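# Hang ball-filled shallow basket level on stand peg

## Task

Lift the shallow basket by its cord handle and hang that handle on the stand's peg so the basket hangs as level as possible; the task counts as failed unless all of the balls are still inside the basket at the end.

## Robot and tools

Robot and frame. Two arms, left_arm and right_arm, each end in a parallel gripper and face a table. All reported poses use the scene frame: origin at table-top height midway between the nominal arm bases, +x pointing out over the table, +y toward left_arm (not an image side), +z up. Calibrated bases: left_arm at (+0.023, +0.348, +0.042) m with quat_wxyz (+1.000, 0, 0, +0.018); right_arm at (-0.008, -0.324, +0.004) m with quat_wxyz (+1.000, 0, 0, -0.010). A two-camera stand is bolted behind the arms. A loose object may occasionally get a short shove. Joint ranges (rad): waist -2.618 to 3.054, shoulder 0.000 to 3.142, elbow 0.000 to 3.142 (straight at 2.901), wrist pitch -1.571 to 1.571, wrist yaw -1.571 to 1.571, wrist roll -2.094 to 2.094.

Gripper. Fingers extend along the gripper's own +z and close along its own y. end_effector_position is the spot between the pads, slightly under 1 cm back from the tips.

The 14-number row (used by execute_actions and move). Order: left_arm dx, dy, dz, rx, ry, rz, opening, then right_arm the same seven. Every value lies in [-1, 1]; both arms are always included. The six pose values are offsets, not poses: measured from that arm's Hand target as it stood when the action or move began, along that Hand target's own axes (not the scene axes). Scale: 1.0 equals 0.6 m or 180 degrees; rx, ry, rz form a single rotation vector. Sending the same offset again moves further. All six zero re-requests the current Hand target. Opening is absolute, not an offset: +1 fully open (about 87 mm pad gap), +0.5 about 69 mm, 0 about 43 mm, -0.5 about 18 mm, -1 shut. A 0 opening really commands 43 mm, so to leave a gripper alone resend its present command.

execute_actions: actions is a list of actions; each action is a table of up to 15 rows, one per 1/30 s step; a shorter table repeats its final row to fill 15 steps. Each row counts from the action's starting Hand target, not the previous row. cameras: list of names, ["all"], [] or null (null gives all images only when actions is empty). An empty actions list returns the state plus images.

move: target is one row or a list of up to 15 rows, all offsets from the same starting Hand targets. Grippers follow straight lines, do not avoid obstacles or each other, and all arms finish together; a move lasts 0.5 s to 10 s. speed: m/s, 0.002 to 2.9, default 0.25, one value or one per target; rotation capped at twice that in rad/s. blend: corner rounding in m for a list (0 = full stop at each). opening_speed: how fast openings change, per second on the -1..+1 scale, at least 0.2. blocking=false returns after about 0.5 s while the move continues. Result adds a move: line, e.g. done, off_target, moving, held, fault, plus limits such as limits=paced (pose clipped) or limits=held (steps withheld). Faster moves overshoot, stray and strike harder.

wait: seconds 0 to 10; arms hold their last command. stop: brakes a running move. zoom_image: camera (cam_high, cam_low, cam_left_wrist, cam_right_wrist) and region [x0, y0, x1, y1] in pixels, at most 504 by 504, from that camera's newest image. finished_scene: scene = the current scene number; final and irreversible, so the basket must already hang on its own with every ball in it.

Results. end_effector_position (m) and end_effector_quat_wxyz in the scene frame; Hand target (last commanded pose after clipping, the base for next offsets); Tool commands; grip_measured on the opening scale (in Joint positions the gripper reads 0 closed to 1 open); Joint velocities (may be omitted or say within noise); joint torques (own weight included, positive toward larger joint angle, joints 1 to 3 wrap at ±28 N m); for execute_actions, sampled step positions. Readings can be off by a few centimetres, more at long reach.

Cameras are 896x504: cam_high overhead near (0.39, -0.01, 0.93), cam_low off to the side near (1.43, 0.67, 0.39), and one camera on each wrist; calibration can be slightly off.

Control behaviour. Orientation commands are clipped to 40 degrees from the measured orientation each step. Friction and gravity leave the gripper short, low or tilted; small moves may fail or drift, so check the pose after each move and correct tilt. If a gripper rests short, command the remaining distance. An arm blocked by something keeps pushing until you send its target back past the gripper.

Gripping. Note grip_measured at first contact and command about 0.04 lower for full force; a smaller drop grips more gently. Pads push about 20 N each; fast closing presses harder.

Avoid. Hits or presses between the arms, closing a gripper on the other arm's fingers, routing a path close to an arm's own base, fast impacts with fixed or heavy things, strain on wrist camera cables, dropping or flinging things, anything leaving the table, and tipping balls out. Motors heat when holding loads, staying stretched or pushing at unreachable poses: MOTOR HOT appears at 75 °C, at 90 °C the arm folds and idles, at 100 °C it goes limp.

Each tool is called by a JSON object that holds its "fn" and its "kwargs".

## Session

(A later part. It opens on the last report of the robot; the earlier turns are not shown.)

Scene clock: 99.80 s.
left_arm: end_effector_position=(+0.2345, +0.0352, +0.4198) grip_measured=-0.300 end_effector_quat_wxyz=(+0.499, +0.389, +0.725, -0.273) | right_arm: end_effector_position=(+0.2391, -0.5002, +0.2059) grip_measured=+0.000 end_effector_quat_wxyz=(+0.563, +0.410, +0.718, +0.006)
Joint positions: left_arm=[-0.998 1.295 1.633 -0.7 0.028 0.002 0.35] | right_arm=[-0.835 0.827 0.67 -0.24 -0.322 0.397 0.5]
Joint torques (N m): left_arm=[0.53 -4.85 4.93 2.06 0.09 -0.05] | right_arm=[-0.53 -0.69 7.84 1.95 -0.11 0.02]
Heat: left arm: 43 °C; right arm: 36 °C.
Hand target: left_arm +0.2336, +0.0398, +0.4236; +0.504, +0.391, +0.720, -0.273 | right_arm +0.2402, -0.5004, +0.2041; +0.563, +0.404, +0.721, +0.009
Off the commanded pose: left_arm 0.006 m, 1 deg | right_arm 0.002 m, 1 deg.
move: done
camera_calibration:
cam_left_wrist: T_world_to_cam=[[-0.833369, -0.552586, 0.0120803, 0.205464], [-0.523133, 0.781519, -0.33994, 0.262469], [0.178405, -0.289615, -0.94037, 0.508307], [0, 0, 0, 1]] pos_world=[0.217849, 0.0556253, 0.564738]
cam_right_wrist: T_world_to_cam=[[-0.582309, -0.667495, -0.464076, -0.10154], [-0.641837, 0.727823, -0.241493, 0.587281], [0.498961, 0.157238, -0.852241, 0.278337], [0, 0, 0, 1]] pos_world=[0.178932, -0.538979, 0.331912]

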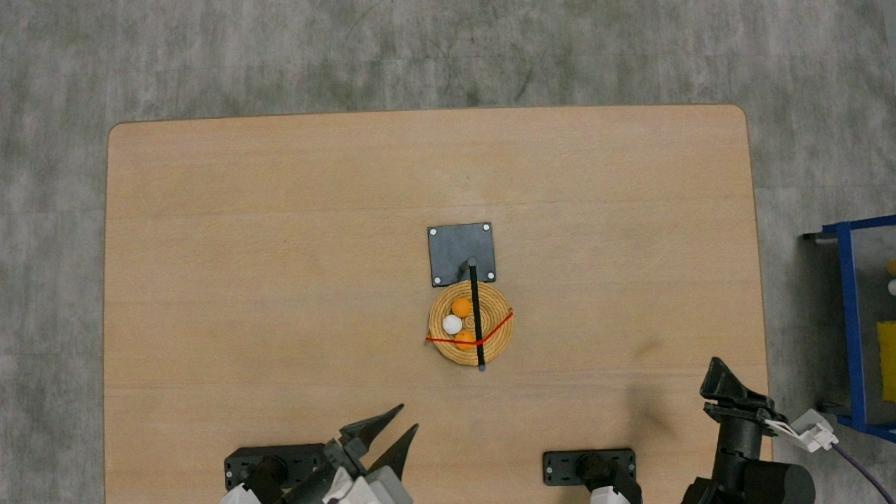

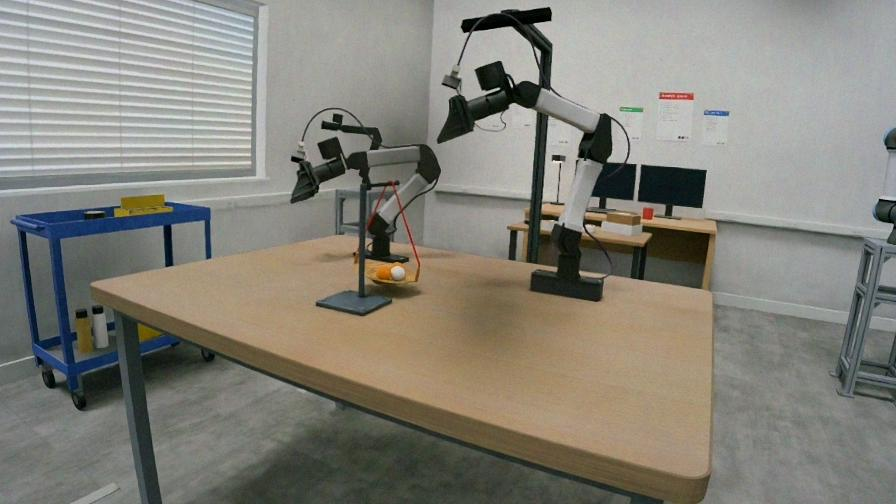

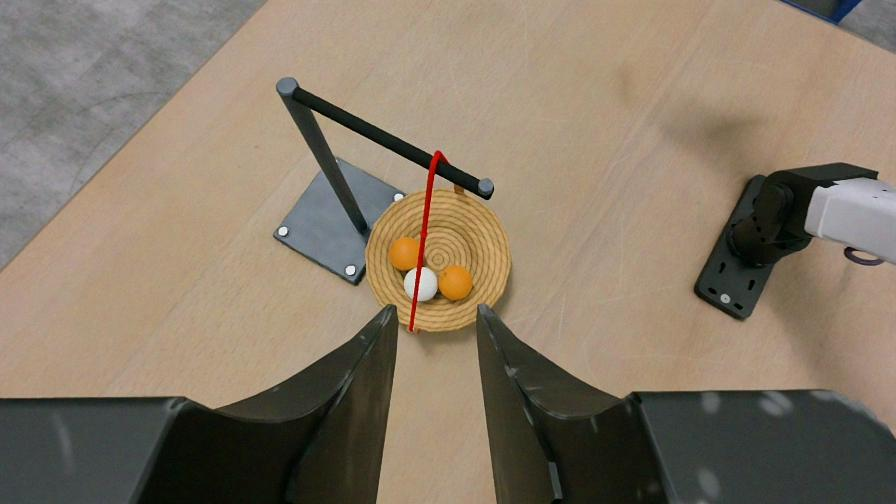

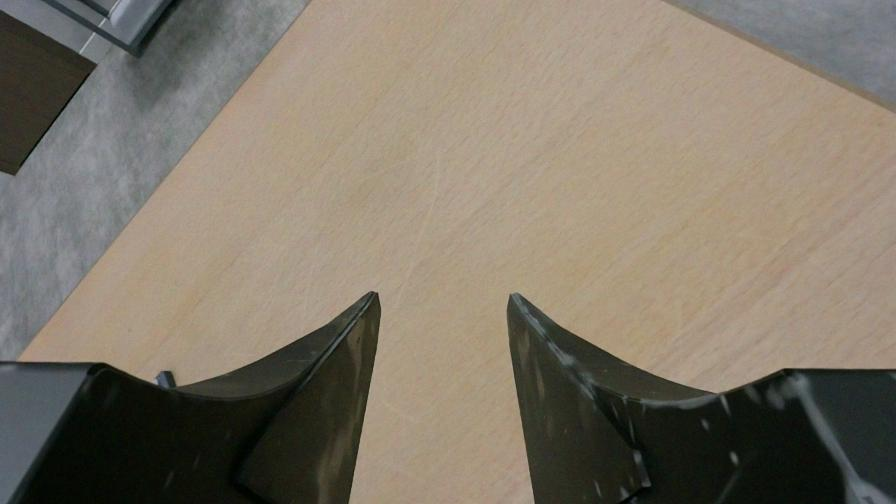

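{"fn": "move", "kwargs": {"target": [0,0,-0.2,0,0,0,-0.3,0.245,0.4555,-0.302,-0.3706,-0.0128,-0.2144,0], "speed": 0.15, "cameras": ["all"]}}

Scene clock: 105.87 s.
left_arm: end_effector_position=(+0.1739, +0.1302, +0.4559) grip_measured=-0.300 end_effector_quat_wxyz=(+0.493, +0.390, +0.729, -0.270) | right_arm: end_effector_position=(+0.2408, -0.1510, +0.2660) grip_measured=+0.000 end_effector_quat_wxyz=(+0.663, -0.212, +0.686, +0.212)
Joint positions: left_arm=[-0.96 1.073 1.743 -1.047 0.064 0.015 0.35] | right_arm=[0.623 0.628 0.561 0.036 -0.008 0.009 0.5]
Joint torques (N m): left_arm=[0.49 -1.33 5.82 2.03 0.09 -0.03] | right_arm=[0.72 0.68 10.77 2 0.22 0.06]
Heat: left arm: 41 °C; right arm: 35 °C.
Hand target: left_arm +0.1722, +0.1342, +0.4648; +0.504, +0.391, +0.720, -0.273 | right_arm +0.2424, -0.1491, +0.2800; +0.674, -0.212, +0.675, +0.213
Off the commanded pose: left_arm 0.010 m, 2 deg | right_arm 0.014 m, 2 deg.
move: off_target (right_arm)
camera_calibration:
cam_left_wrist: T_world_to_cam=[[-0.833126, -0.552926, 0.0131949, 0.206477], [-0.526242, 0.785126, -0.326567, 0.16271], [0.170208, -0.279015, -0.945082, 0.582732], [0, 0, 0, 1]] pos_world=[0.158461, 0.14901, 0.601141]
cam_right_wrist: T_world_to_cam=[[0.572517, -0.819884, -0.00384684, -0.26308], [-0.643253, -0.446259, -0.622157, 0.273065], [0.508379, 0.35867, -0.782883, 0.283449], [0, 0, 0, 1]] pos_world=[0.182168, -0.195503, 0.390785]

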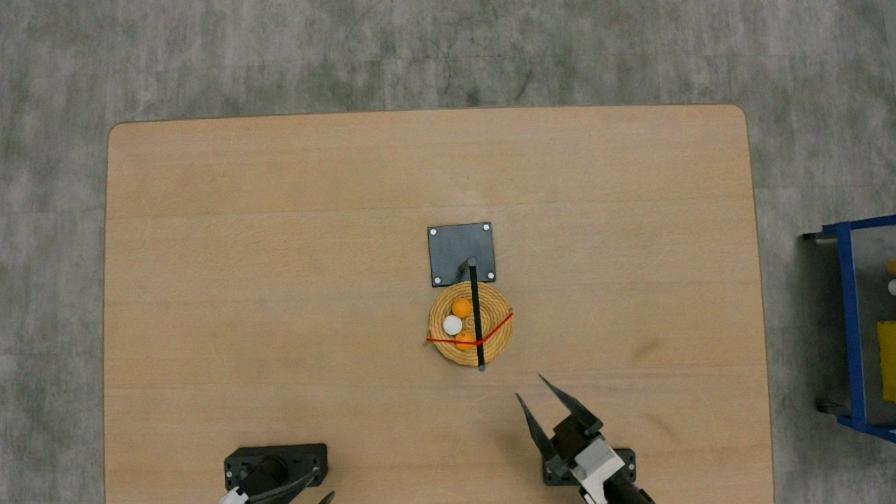

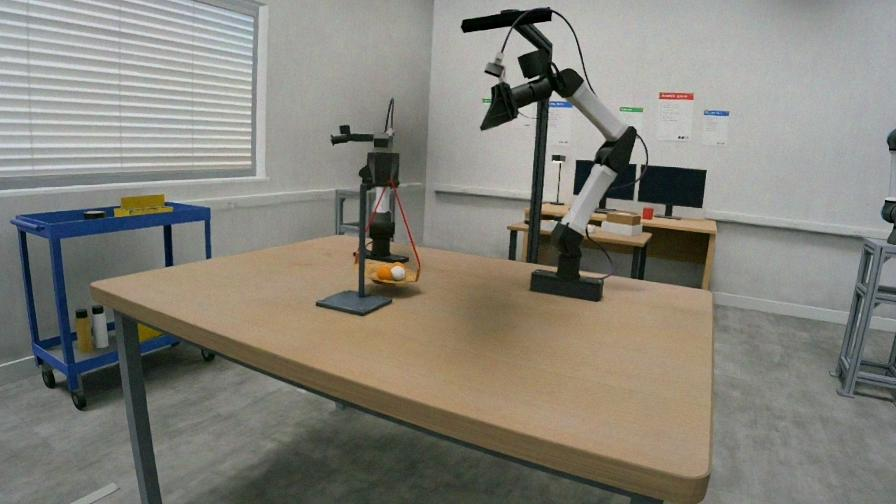

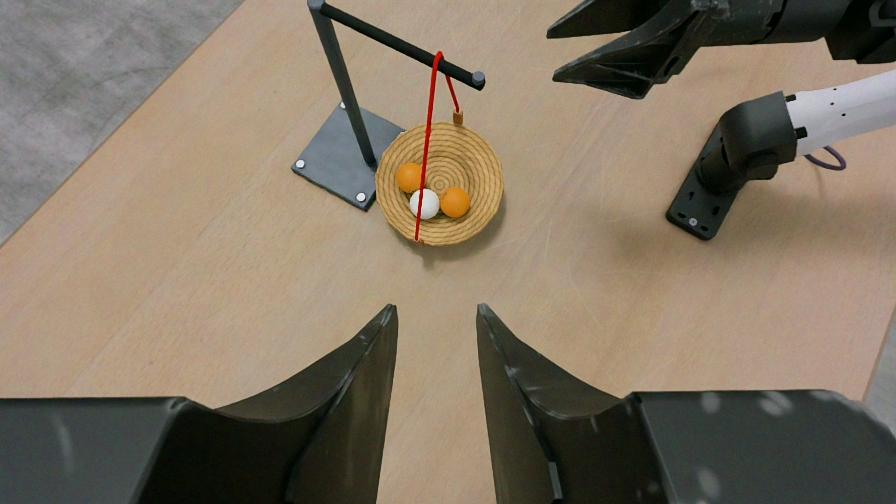

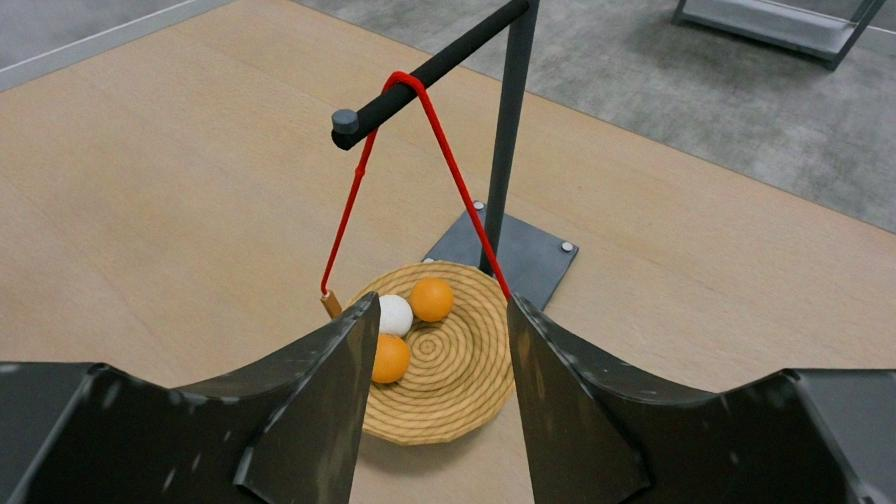

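{"fn": "move", "kwargs": {"target": [0,0,0,0,0,0,-0.3,0,0,0.07,0,0,0,0], "speed": 0.08, "cameras": ["cam_right_wrist"]}}

Scene clock: 107.33 s.
left_arm: end_effector_position=(+0.1738, +0.1302, +0.4558) grip_measured=-0.300 end_effector_quat_wxyz=(+0.493, +0.390, +0.729, -0.270) | right_arm: end_effector_position=(+0.2743, -0.1280, +0.2667) grip_measured=+0.000 end_effector_quat_wxyz=(+0.663, -0.213, +0.686, +0.212)
Joint positions: left_arm=[-0.96 1.073 1.743 -1.047 0.064 0.015 0.35] | right_arm=[0.623 0.837 0.609 0.197 -0.008 0.009 0.5]
Joint torques (N m): left_arm=[0.43 -1.46 5.63 2.04 0.09 0] | right_arm=[0.73 -0.7 10.88 2.02 0.23 0.07]
Heat: left arm: 41 °C; right arm: 35 °C.
Hand target: left_arm +0.1722, +0.1342, +0.4648; +0.504, +0.391, +0.720, -0.273 | right_arm +0.2769, -0.1251, +0.2800; +0.674, -0.212, +0.674, +0.213
Off the commanded pose: left_arm 0.010 m, 2 deg | right_arm 0.014 m, 2 deg.
move: off_target (right_arm)
camera_calibration:
cam_right_wrist: T_world_to_cam=[[0.572595, -0.819832, -0.00309967, -0.263561], [-0.642756, -0.446567, -0.622449, 0.305186], [0.508919, 0.358404, -0.782654, 0.258403], [0, 0, 0, 1]] pos_world=[0.215568, -0.172402, 0.391386]
Images, in order (width x height): cam_right_wrist 896x504.

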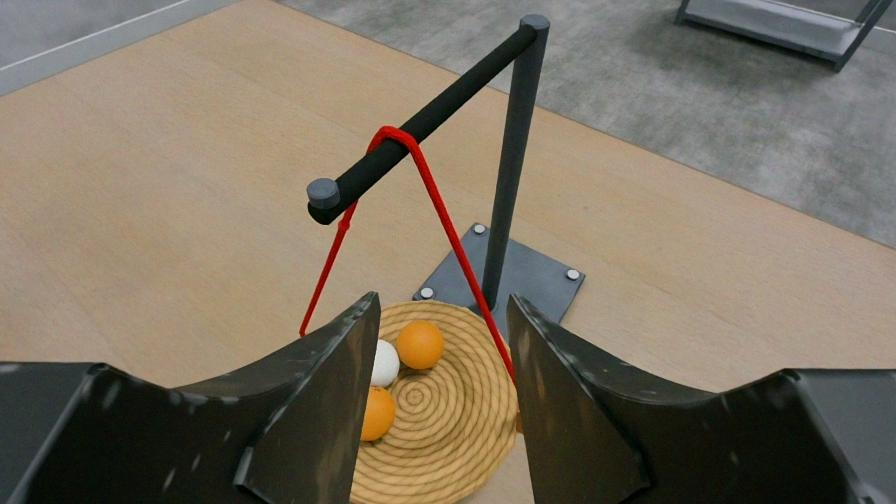

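{"fn": "move", "kwargs": {"target": [[0,0,0,0,0,0,-0.3,0.033,-0.006,0.02,0,0,0,0],[0,0,0,0,0,0,-0.3,0.033,-0.006,0.11,0,0,0,0]], "speed": 0.05, "blend": [0.01,0], "cameras": ["cam_right_wrist","cam_low"]}}

Scene clock: 110.23 s.
left_arm: end_effector_position=(+0.1738, +0.1302, +0.4558) grip_measured=-0.300 end_effector_quat_wxyz=(+0.493, +0.390, +0.729, -0.270) | right_arm: end_effector_position=(+0.3278, -0.0932, +0.2477) grip_measured=+0.000 end_effector_quat_wxyz=(+0.663, -0.212, +0.687, +0.210)
Joint positions: left_arm=[-0.96 1.073 1.743 -1.047 0.064 0.015 0.35] | right_arm=[0.619 1.16 0.674 0.454 -0.008 0.007 0.5]
Joint torques (N m): left_arm=[0.44 -1.42 5.82 2.05 0.11 0] | right_arm=[-0.29 -2.95 10.82 2.08 0.08 0.07]
Heat: left arm: 39 °C; right arm: 35 °C.
Hand target: left_arm +0.1722, +0.1342, +0.4648; +0.504, +0.391, +0.720, -0.273 | right_arm +0.3330, -0.0902, +0.2602; +0.674, -0.212, +0.674, +0.213
Off the commanded pose: left_arm 0.010 m, 2 deg | right_arm 0.014 m, 2 deg.
move: off_target (right_arm)
camera_calibration:
cam_right_wrist: T_world_to_cam=[[0.569438, -0.822033, -0.00162513, -0.265334], [-0.644755, -0.445406, -0.621212, 0.34376], [0.509933, 0.35479, -0.783641, 0.203504], [0, 0, 0, 1]] pos_world=[0.268959, -0.137202, 0.372591]
Images, in order (width x height): cam_low 896x504, cam_right_wrist 896x504.

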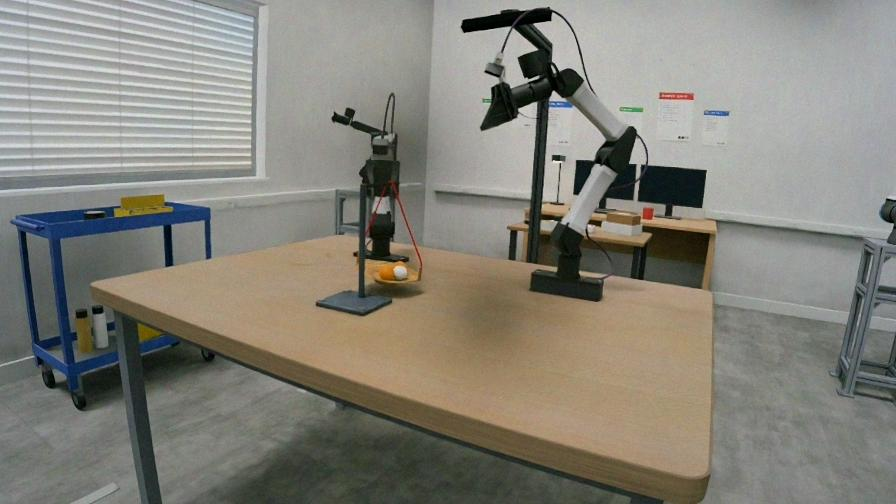

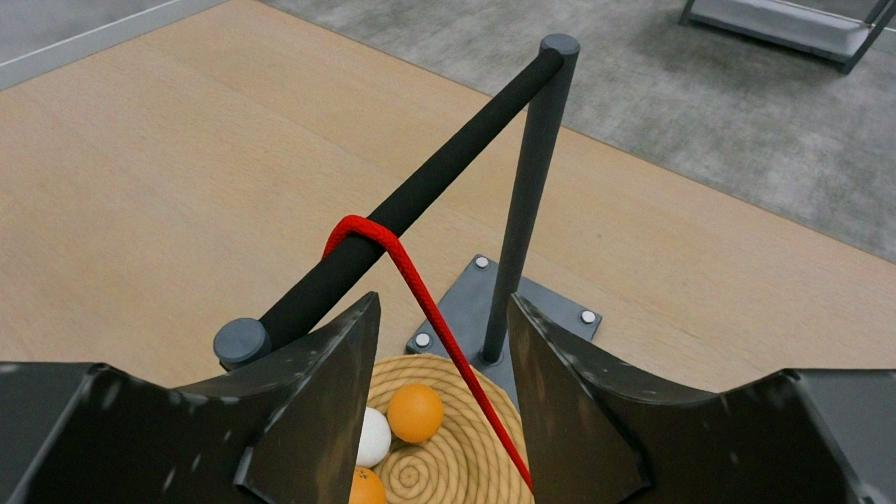

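{"fn": "move", "kwargs": {"target": [0,0,0,0,0,0,-0.3,0,0,0,0,0,0,-1], "opening_speed": 0.6, "cameras": ["cam_right_wrist"]}}

{"fn": "move", "kwargs": {"target": [0,0,0,0,0,0,-0.3,0.025,-0.012,0,0,0,0,-1], "speed": 0.02, "cameras": ["cam_right_wrist","cam_low"]}}

{"fn": "zoom_image", "kwargs": {"camera": "cam_low", "region": [320, 150, 450, 290]}}

Scene clock: 112.50 s.
left_arm: end_effector_position=(+0.1738, +0.1302, +0.4558) grip_measured=-0.300 end_effector_quat_wxyz=(+0.493, +0.390, +0.729, -0.270) | right_arm: end_effector_position=(+0.3279, -0.0931, +0.2487) grip_measured=-0.872 end_effector_quat_wxyz=(+0.664, -0.212, +0.685, +0.211)
Joint positions: left_arm=[-0.96 1.073 1.743 -1.047 0.064 0.015 0.35] | right_arm=[0.619 1.16 0.674 0.458 -0.008 0.007 0.064]
Joint torques (N m): left_arm=[0.46 -1.32 5.7 2.03 0.07 -0.01] | right_arm=[-0.29 -2.93 10.82 2.04 0.08 0.08]
Heat: left arm: 39 °C; right arm: 36 °C.
Hand target: left_arm +0.1722, +0.1342, +0.4648; +0.504, +0.391, +0.720, -0.273 | right_arm +0.3330, -0.0902, +0.2602; +0.674, -0.212, +0.675, +0.213
Off the commanded pose: left_arm 0.010 m, 2 deg | right_arm 0.013 m, 2 deg.
move: off_target (right_arm)
camera_calibration:
cam_right_wrist: T_world_to_cam=[[0.569438, -0.822033, -0.0015962, -0.265255], [-0.642771, -0.444048, -0.624233, 0.344671], [0.512431, 0.356488, -0.781237, 0.202824], [0, 0, 0, 1]] pos_world=[0.268658, -0.137302, 0.373186]
Images, in order (width x height): cam_right_wrist 896x504.

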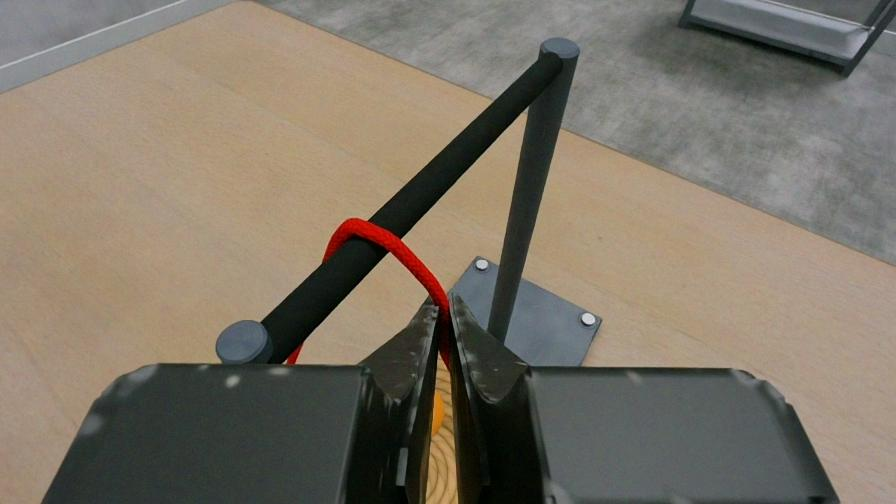

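Scene clock: 113.77 s.
left_arm: end_effector_position=(+0.1738, +0.1302, +0.4558) grip_measured=-0.300 end_effector_quat_wxyz=(+0.493, +0.390, +0.729, -0.270) | right_arm: end_effector_position=(+0.3342, -0.0946, +0.2514) grip_measured=-0.872 end_effector_quat_wxyz=(+0.676, -0.210, +0.673, +0.216)
Joint positions: left_arm=[-0.96 1.073 1.743 -1.047 0.064 0.015 0.35] | right_arm=[0.596 1.181 0.66 0.528 -0.035 0.007 0.064]
Joint torques (N m): left_arm=[0.55 -1.31 5.6 2.03 0.11 0] | right_arm=[-0.94 -3 7.23 2.03 0.04 0.09]
Heat: left arm: 38 °C; right arm: 36 °C.
Hand target: left_arm +0.1722, +0.1342, +0.4648; +0.504, +0.391, +0.720, -0.273 | right_arm +0.3371, -0.0961, +0.2452; +0.674, -0.212, +0.675, +0.213
Off the commanded pose: left_arm 0.010 m, 2 deg | right_arm 0.007 m, 1 deg.
move: done
camera_calibration:
cam_right_wrist: T_world_to_cam=[[0.57298, -0.819569, -0.000766117, -0.271231], [-0.621809, -0.434112, -0.651843, 0.35066], [0.533898, 0.37397, -0.758353, 0.191028], [0, 0, 0, 1]] pos_world=[0.271464, -0.141506, 0.373235]
Images, in order (width x height): cam_low 896x504, cam_right_wrist 896x504.

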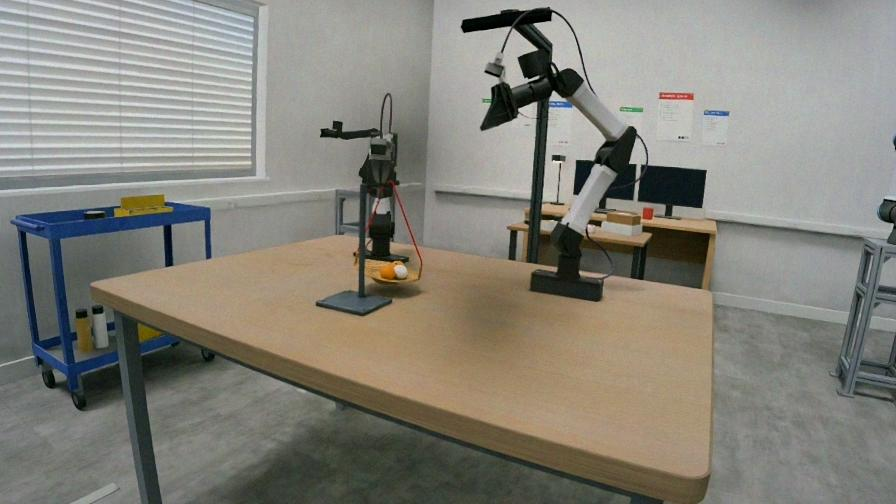

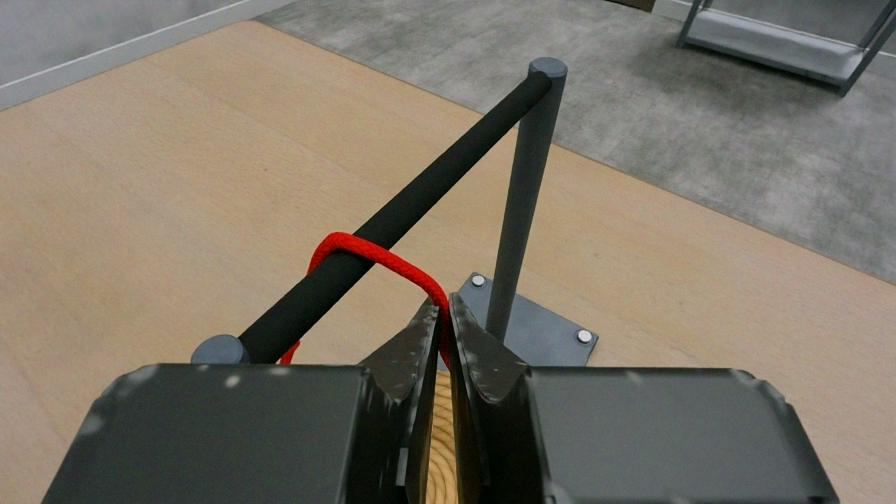

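Scaled by 3.600 from the camera's 896x504 image, which has a finer 1280x720 frame.

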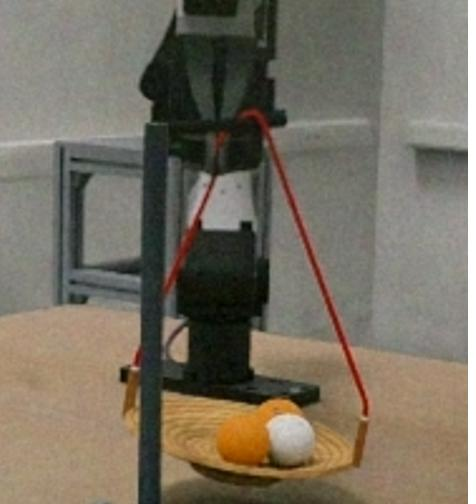

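{"fn": "move", "kwargs": {"target": [0,0,0,0,0,0,-0.3,0.02,-0.004,0,0,0,0,-1], "speed": 0.02, "cameras": ["cam_right_wrist","cam_low"]}}

{"fn": "zoom_image", "kwargs": {"camera": "cam_low", "region": [320, 150, 450, 290]}}

Scene clock: 114.90 s.
left_arm: end_effector_position=(+0.1738, +0.1302, +0.4558) grip_measured=-0.300 end_effector_quat_wxyz=(+0.493, +0.390, +0.729, -0.270) | right_arm: end_effector_position=(+0.3355, -0.0952, +0.2439) grip_measured=-0.872 end_effector_quat_wxyz=(+0.681, -0.210, +0.667, +0.219)
Joint positions: left_arm=[-0.96 1.073 1.743 -1.047 0.064 0.015 0.35] | right_arm=[0.587 1.199 0.624 0.597 -0.05 0.007 0.064]
Joint torques (N m): left_arm=[0.61 -1.44 5.61 2.04 0.11 0] | right_arm=[-1.01 -2.92 6.93 1.9 0.09 0.09]
Heat: left arm: 38 °C; right arm: 35 °C.
Hand target: left_arm +0.1722, +0.1342, +0.4648; +0.504, +0.391, +0.720, -0.273 | right_arm +0.3385, -0.0980, +0.2332; +0.674, -0.212, +0.674, +0.213
Off the commanded pose: left_arm 0.010 m, 2 deg | right_arm 0.011 m, 1 deg.
move: off_target (right_arm)
camera_calibration:
cam_right_wrist: T_world_to_cam=[[0.577362, -0.816488, 0.0000940559, -0.273922], [-0.611177, -0.432257, -0.663035, 0.345679], [0.541401, 0.382754, -0.748588, 0.180729], [0, 0, 0, 1]] pos_world=[0.271576, -0.143407, 0.364515]
Images, in order (width x height): cam_low 896x504, cam_right_wrist 896x504.

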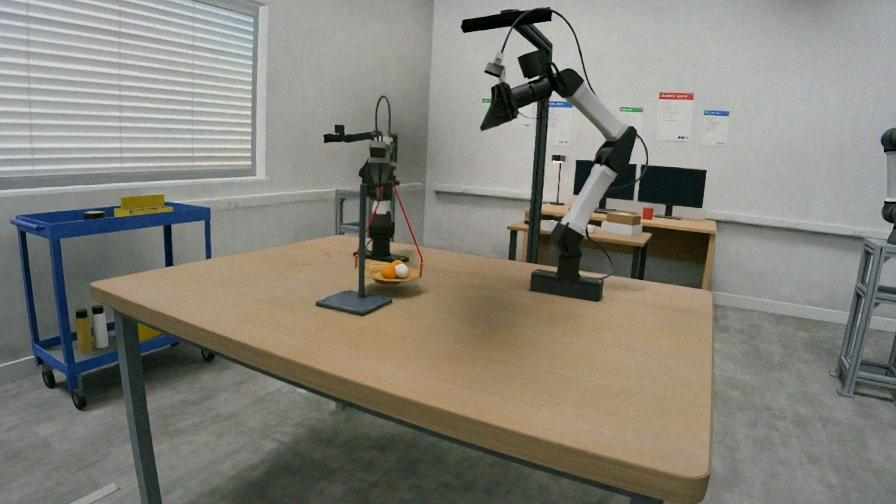

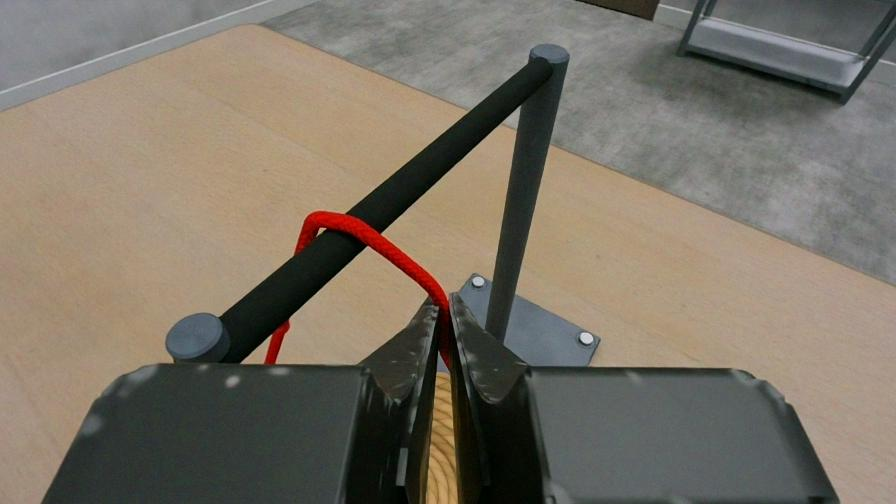

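Scaled by 3.600 from the camera's 896x504 image, which has a finer 1280x720 frame.

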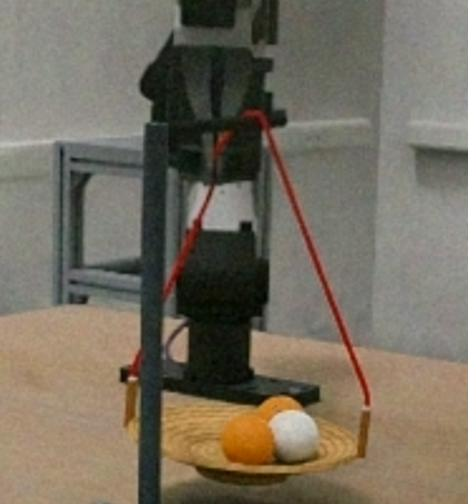

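{"fn": "move", "kwargs": {"target": [0,0,0,0,0,0,-0.3,0.012,-0.002,0,0,0,0,-1], "speed": 0.02, "cameras": ["cam_low"]}}

{"fn": "zoom_image", "kwargs": {"camera": "cam_low", "region": [320, 150, 450, 290]}}

Scene clock: 115.87 s.
left_arm: end_effector_position=(+0.1738, +0.1302, +0.4558) grip_measured=-0.300 end_effector_quat_wxyz=(+0.493, +0.390, +0.729, -0.270) | right_arm: end_effector_position=(+0.3366, -0.0963, +0.2370) grip_measured=-0.872 end_effector_quat_wxyz=(+0.681, -0.210, +0.667, +0.218)
Joint positions: left_arm=[-0.96 1.073 1.743 -1.047 0.064 0.015 0.35] | right_arm=[0.581 1.213 0.602 0.634 -0.054 0.007 0.064]
Joint torques (N m): left_arm=[0.54 -1.46 5.68 2.04 0.09 0.01] | right_arm=[-0.99 -2.95 6.84 1.86 0.08 0.09]
Heat: left arm: 38 °C; right arm: 35 °C.
Hand target: left_arm +0.1722, +0.1342, +0.4648; +0.504, +0.391, +0.720, -0.273 | right_arm +0.3392, -0.0991, +0.2259; +0.674, -0.212, +0.675, +0.213
Off the commanded pose: left_arm 0.010 m, 2 deg | right_arm 0.012 m, 1 deg.
move: off_target (right_arm)
Images, in order (width x height): cam_low 896x504.

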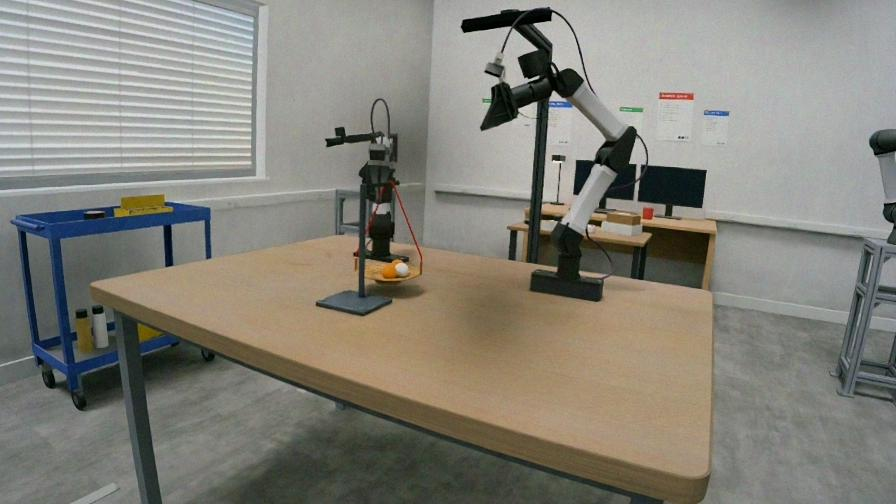

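Scaled by 3.600 from the camera's 896x504 image, which has a finer 1280x720 frame.

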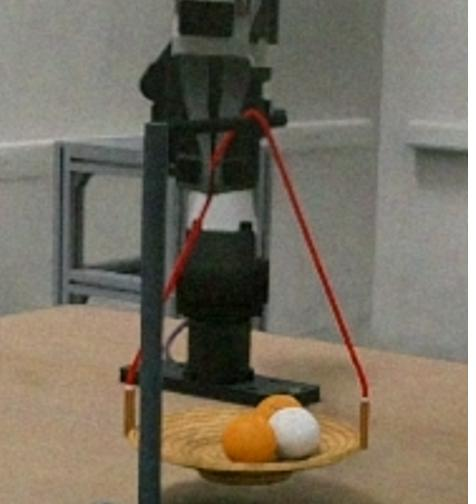

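{"fn": "move", "kwargs": {"target": [[0,0,0,0,0,0,-0.3,-0.03,0.01,0,0,0,0,-1],[0,0,0,0,0,0,-0.3,-0.03,0.01,0,0,0,0,0],[0,0,0,0,0,0,-0.3,-0.03,0.01,-0.2,0,0,0,0]], "speed": [0.03,0.05,0.08], "opening_speed": 0.5, "cameras": ["all"]}}

{"fn": "zoom_image", "kwargs": {"camera": "cam_low", "region": [320, 150, 450, 290]}}

{"fn": "zoom_image", "kwargs": {"camera": "cam_high", "region": [420, 260, 540, 380]}}

Scene clock: 121.63 s.
left_arm: end_effector_position=(+0.1738, +0.1302, +0.4558) grip_measured=-0.300 end_effector_quat_wxyz=(+0.493, +0.390, +0.729, -0.270) | right_arm: end_effector_position=(+0.2388, -0.1625, +0.2479) grip_measured=+0.000 end_effector_quat_wxyz=(+0.677, -0.207, +0.674, +0.212)
Joint positions: left_arm=[-0.96 1.073 1.743 -1.047 0.064 0.015 0.35] | right_arm=[0.567 0.55 0.441 0.116 -0.054 0.007 0.5]
Joint torques (N m): left_arm=[0.49 -1.44 5.7 2.06 0.1 -0.03] | right_arm=[-0.66 -0.39 7.28 1.8 -0.03 0.09]
Heat: left arm: 36 °C; right arm: 35 °C.
Hand target: left_arm +0.1722, +0.1342, +0.4648; +0.504, +0.391, +0.720, -0.273 | right_arm +0.2374, -0.1629, +0.2440; +0.674, -0.212, +0.675, +0.213
Off the commanded pose: left_arm 0.010 m, 2 deg | right_arm 0.004 m, 1 deg.
move: done; target 2's new opening was sent with right_arm's hand 0.012 m and 1 deg from that target
camera_calibration:
cam_left_wrist: T_world_to_cam=[[-0.83308, -0.552995, 0.0132228, 0.206464], [-0.526379, 0.785182, -0.326212, 0.16251], [0.170012, -0.278721, -0.945204, 0.582793], [0, 0, 0, 1]] pos_world=[0.158461, 0.14901, 0.601141]
cam_right_wrist: T_world_to_cam=[[0.565137, -0.824997, -0.000656986, -0.271281], [-0.626308, -0.428513, -0.65124, 0.261316], [0.53699, 0.368451, -0.758871, 0.2632], [0, 0, 0, 1]] pos_world=[0.17564, -0.208805, 0.369736]

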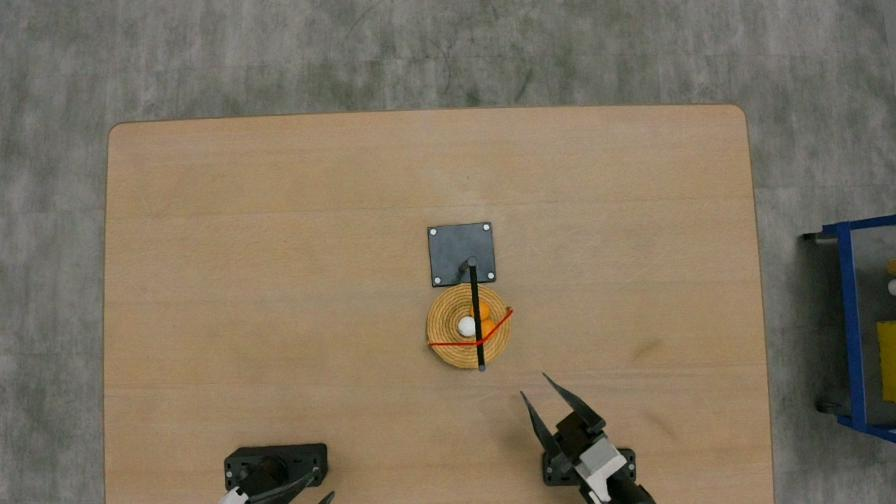

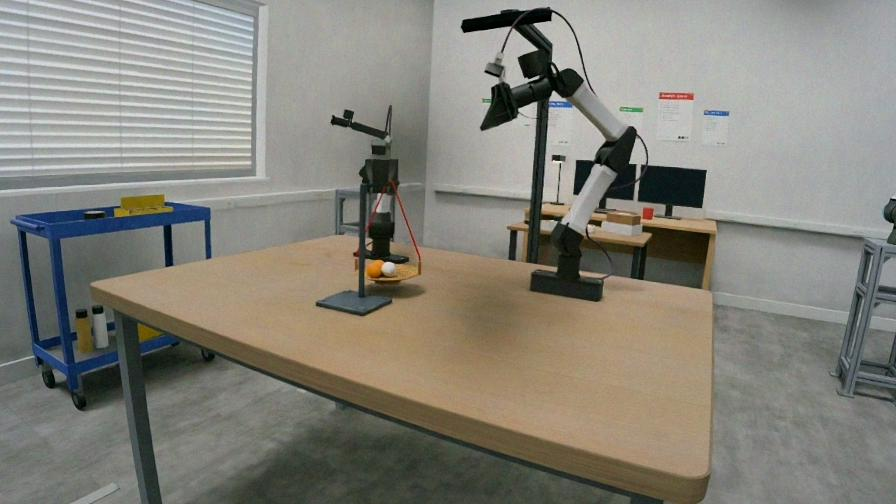

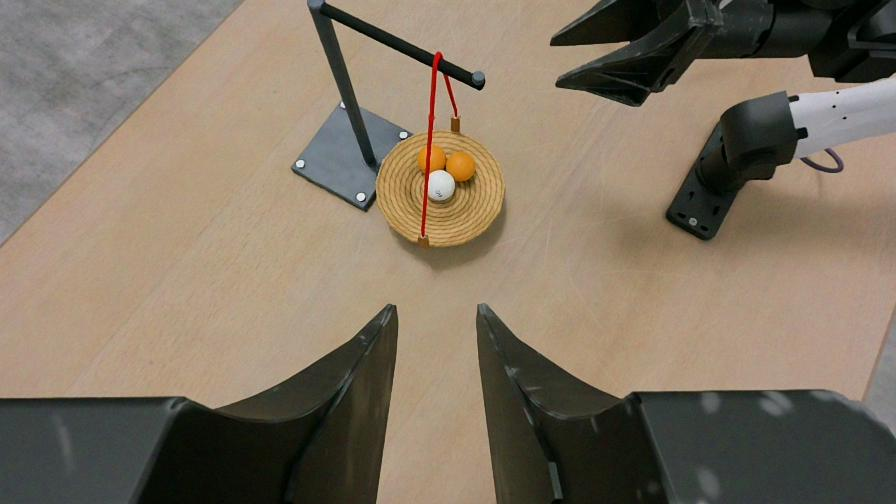

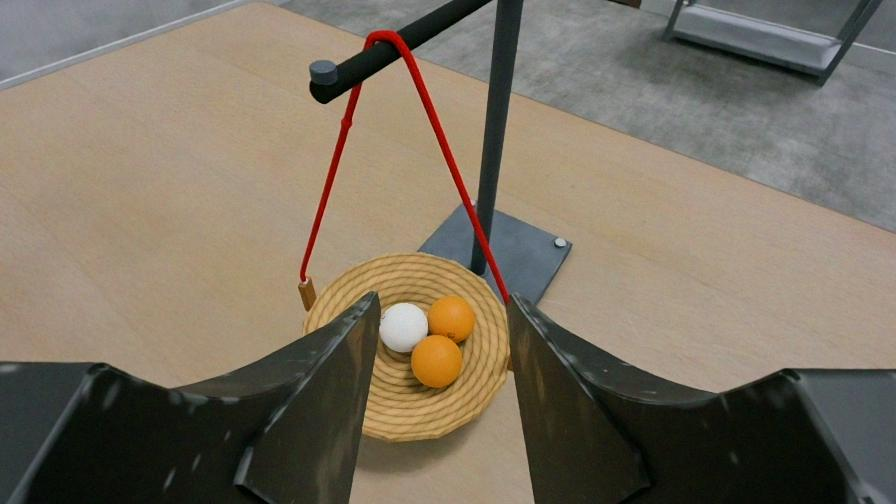

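Scaled by 3.600 from the camera's 896x504 image, which has a finer 1280x720 frame.

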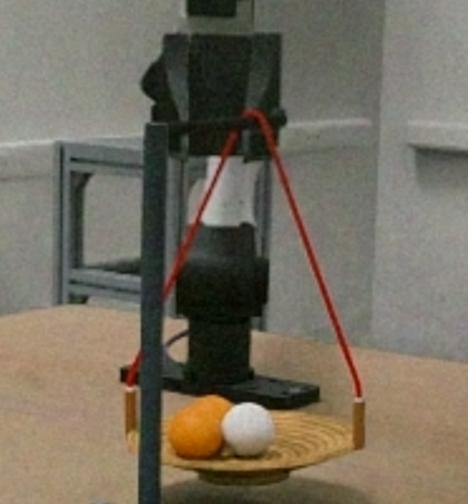

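Scaled by 4.200 from the camera's 896x504 image, which has a finer 1280x720 frame.

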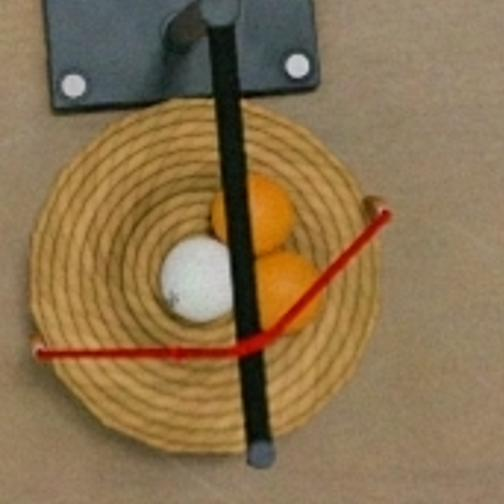

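{"fn": "zoom_image", "kwargs": {"camera": "cam_low", "region": [345, 235, 430, 285]}}

{"fn": "zoom_image", "kwargs": {"camera": "cam_high", "region": [420, 275, 520, 375]}}

Scaled by 5.929 from the camera's 896x504 image, which has a finer 1280x720 frame.

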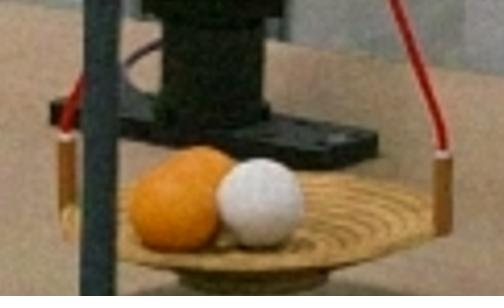

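Scaled by 5.040 from the camera's 896x504 image, which has a finer 1280x720 frame.

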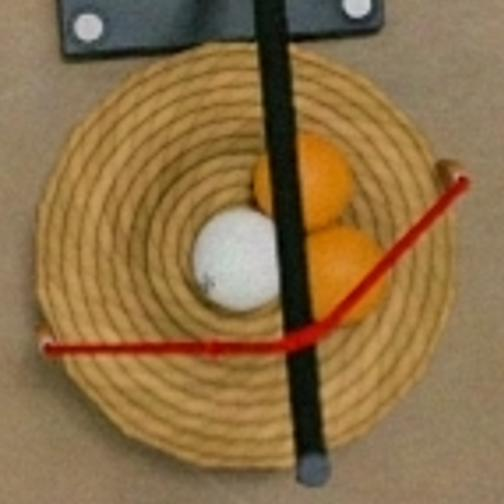

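{"fn": "move", "kwargs": {"target": [0.194,-0.002,0.328,-0.0273,-0.1114,-0.0051,-0.2,0,0,-0.25,0,0,0,0], "speed": 0.15, "cameras": ["cam_left_wrist"]}}

Scene clock: 126.17 s.
left_arm: end_effector_position=(+0.2511, +0.0154, +0.2863) grip_measured=-0.200 end_effector_quat_wxyz=(+0.632, +0.313, +0.640, -0.306) | right_arm: end_effector_position=(+0.1180, -0.2439, +0.2381) grip_measured=+0.000 end_effector_quat_wxyz=(+0.621, -0.225, +0.731, +0.173)
Joint positions: left_arm=[-1.054 1.147 0.649 0.484 -0.113 0.003 0.4] | right_arm=[0.551 0.019 0.691 -0.843 -0.039 -0.032 0.5]
Joint torques (N m): left_arm=[-0.79 -2.55 5.72 2.37 -0.08 -0.21] | right_arm=[0.62 3.12 7.65 1.76 0.36 0.27]
Heat: left arm: 35 °C; right arm: 35 °C.
Hand target: left_arm +0.2502, +0.0121, +0.2879; +0.635, +0.310, +0.636, -0.310 | right_arm +0.1145, -0.2488, +0.2439; +0.674, -0.212, +0.675, +0.213
Off the commanded pose: left_arm 0.004 m, 1 deg | right_arm 0.009 m, 10 deg.
joint sent to its limit (right arm) — joint 2 (shoulder), lower limit. The joint targets are off in orientation, not in position.
move: off_target (right_arm)
camera_calibration:
cam_left_wrist: T_world_to_cam=[[-0.78493, -0.619583, 0.00111011, 0.201944], [-0.476493, 0.602506, -0.640267, 0.31829], [0.39603, -0.503094, -0.768152, 0.273435], [0, 0, 0, 1]] pos_world=[0.201886, 0.0709131, 0.413606]
Images, in order (width x height): cam_left_wrist 896x504.

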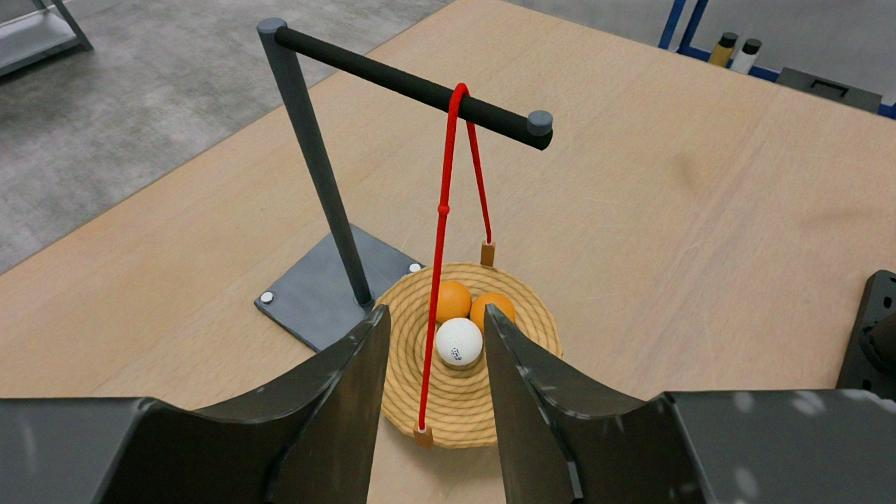

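{"fn": "move", "kwargs": {"target": [[0.025,-0.006,0.03,0,0,0,-0.2,0,0,0,0,0,0,0],[0.025,-0.006,0.153,0,0,0,-0.2,0,0,0,0,0,0,0]], "speed": 0.06, "blend": [0.01,0], "cameras": ["cam_left_wrist","cam_low"]}}

{"fn": "zoom_image", "kwargs": {"camera": "cam_low", "region": [320, 150, 450, 290]}}

Scene clock: 128.53 s.
left_arm: end_effector_position=(+0.2988, -0.0571, +0.2597) grip_measured=-0.200 end_effector_quat_wxyz=(+0.625, +0.317, +0.648, -0.300) | right_arm: end_effector_position=(+0.1180, -0.2440, +0.2381) grip_measured=+0.000 end_effector_quat_wxyz=(+0.621, -0.225, +0.731, +0.173)
Joint positions: left_arm=[-1.047 1.553 0.871 0.642 -0.108 0.003 0.4] | right_arm=[0.551 0.019 0.691 -0.843 -0.038 -0.032 0.5]
Joint torques (N m): left_arm=[0.5 -5.45 7.58 2.38 0.1 -0.2] | right_arm=[-0.17 3.14 7.57 1.77 0.25 0.24]
Heat: left arm: 35 °C; right arm: 35 °C.
Hand target: left_arm +0.3039, -0.0624, +0.2728; +0.635, +0.310, +0.636, -0.310 | right_arm +0.1148, -0.2481, +0.2445; +0.628, -0.216, +0.727, +0.173 (not the last commanded pose)
Off the commanded pose: left_arm 0.015 m, 2 deg | right_arm 0.008 m, 10 deg.
joint sent to its limit (right arm) — joint 2 (shoulder), lower limit.
move: off_target (left_arm, right_arm)
camera_calibration:
cam_left_wrist: T_world_to_cam=[[-0.783779, -0.621037, -0.00169905, 0.194885], [-0.486313, 0.615448, -0.62026, 0.366098], [0.38625, -0.485321, -0.784394, 0.205778], [0, 0, 0, 1]] pos_world=[0.251303, -0.00441522, 0.388819]
Images, in order (width x height): cam_low 896x504, cam_left_wrist 896x504.

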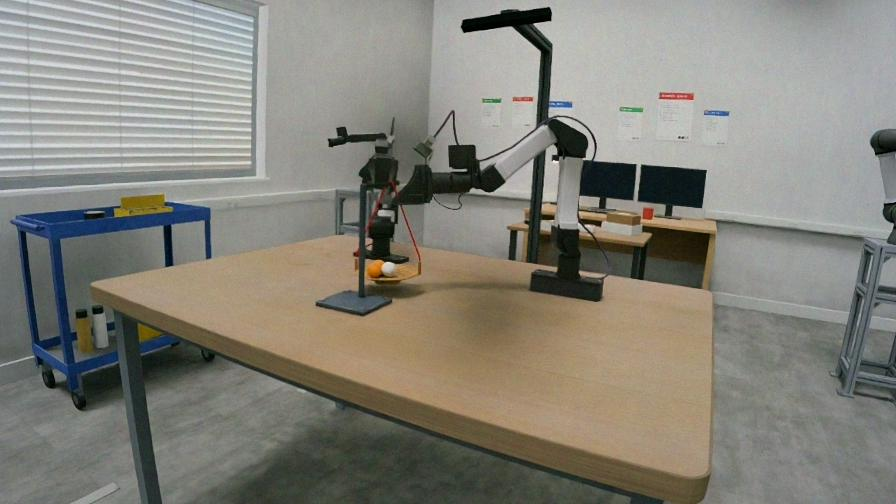

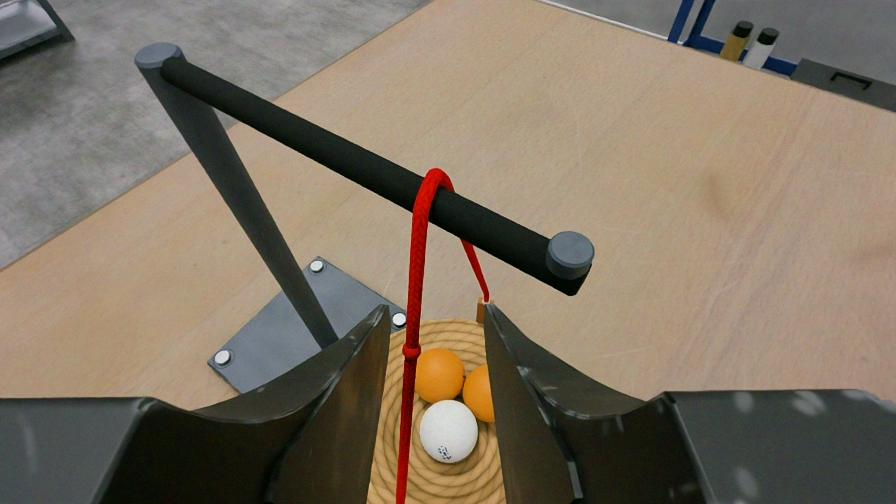

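Scaled by 3.600 from the camera's 896x504 image, which has a finer 1280x720 frame.

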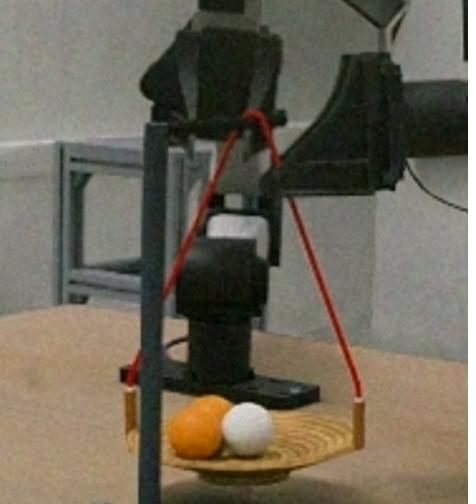

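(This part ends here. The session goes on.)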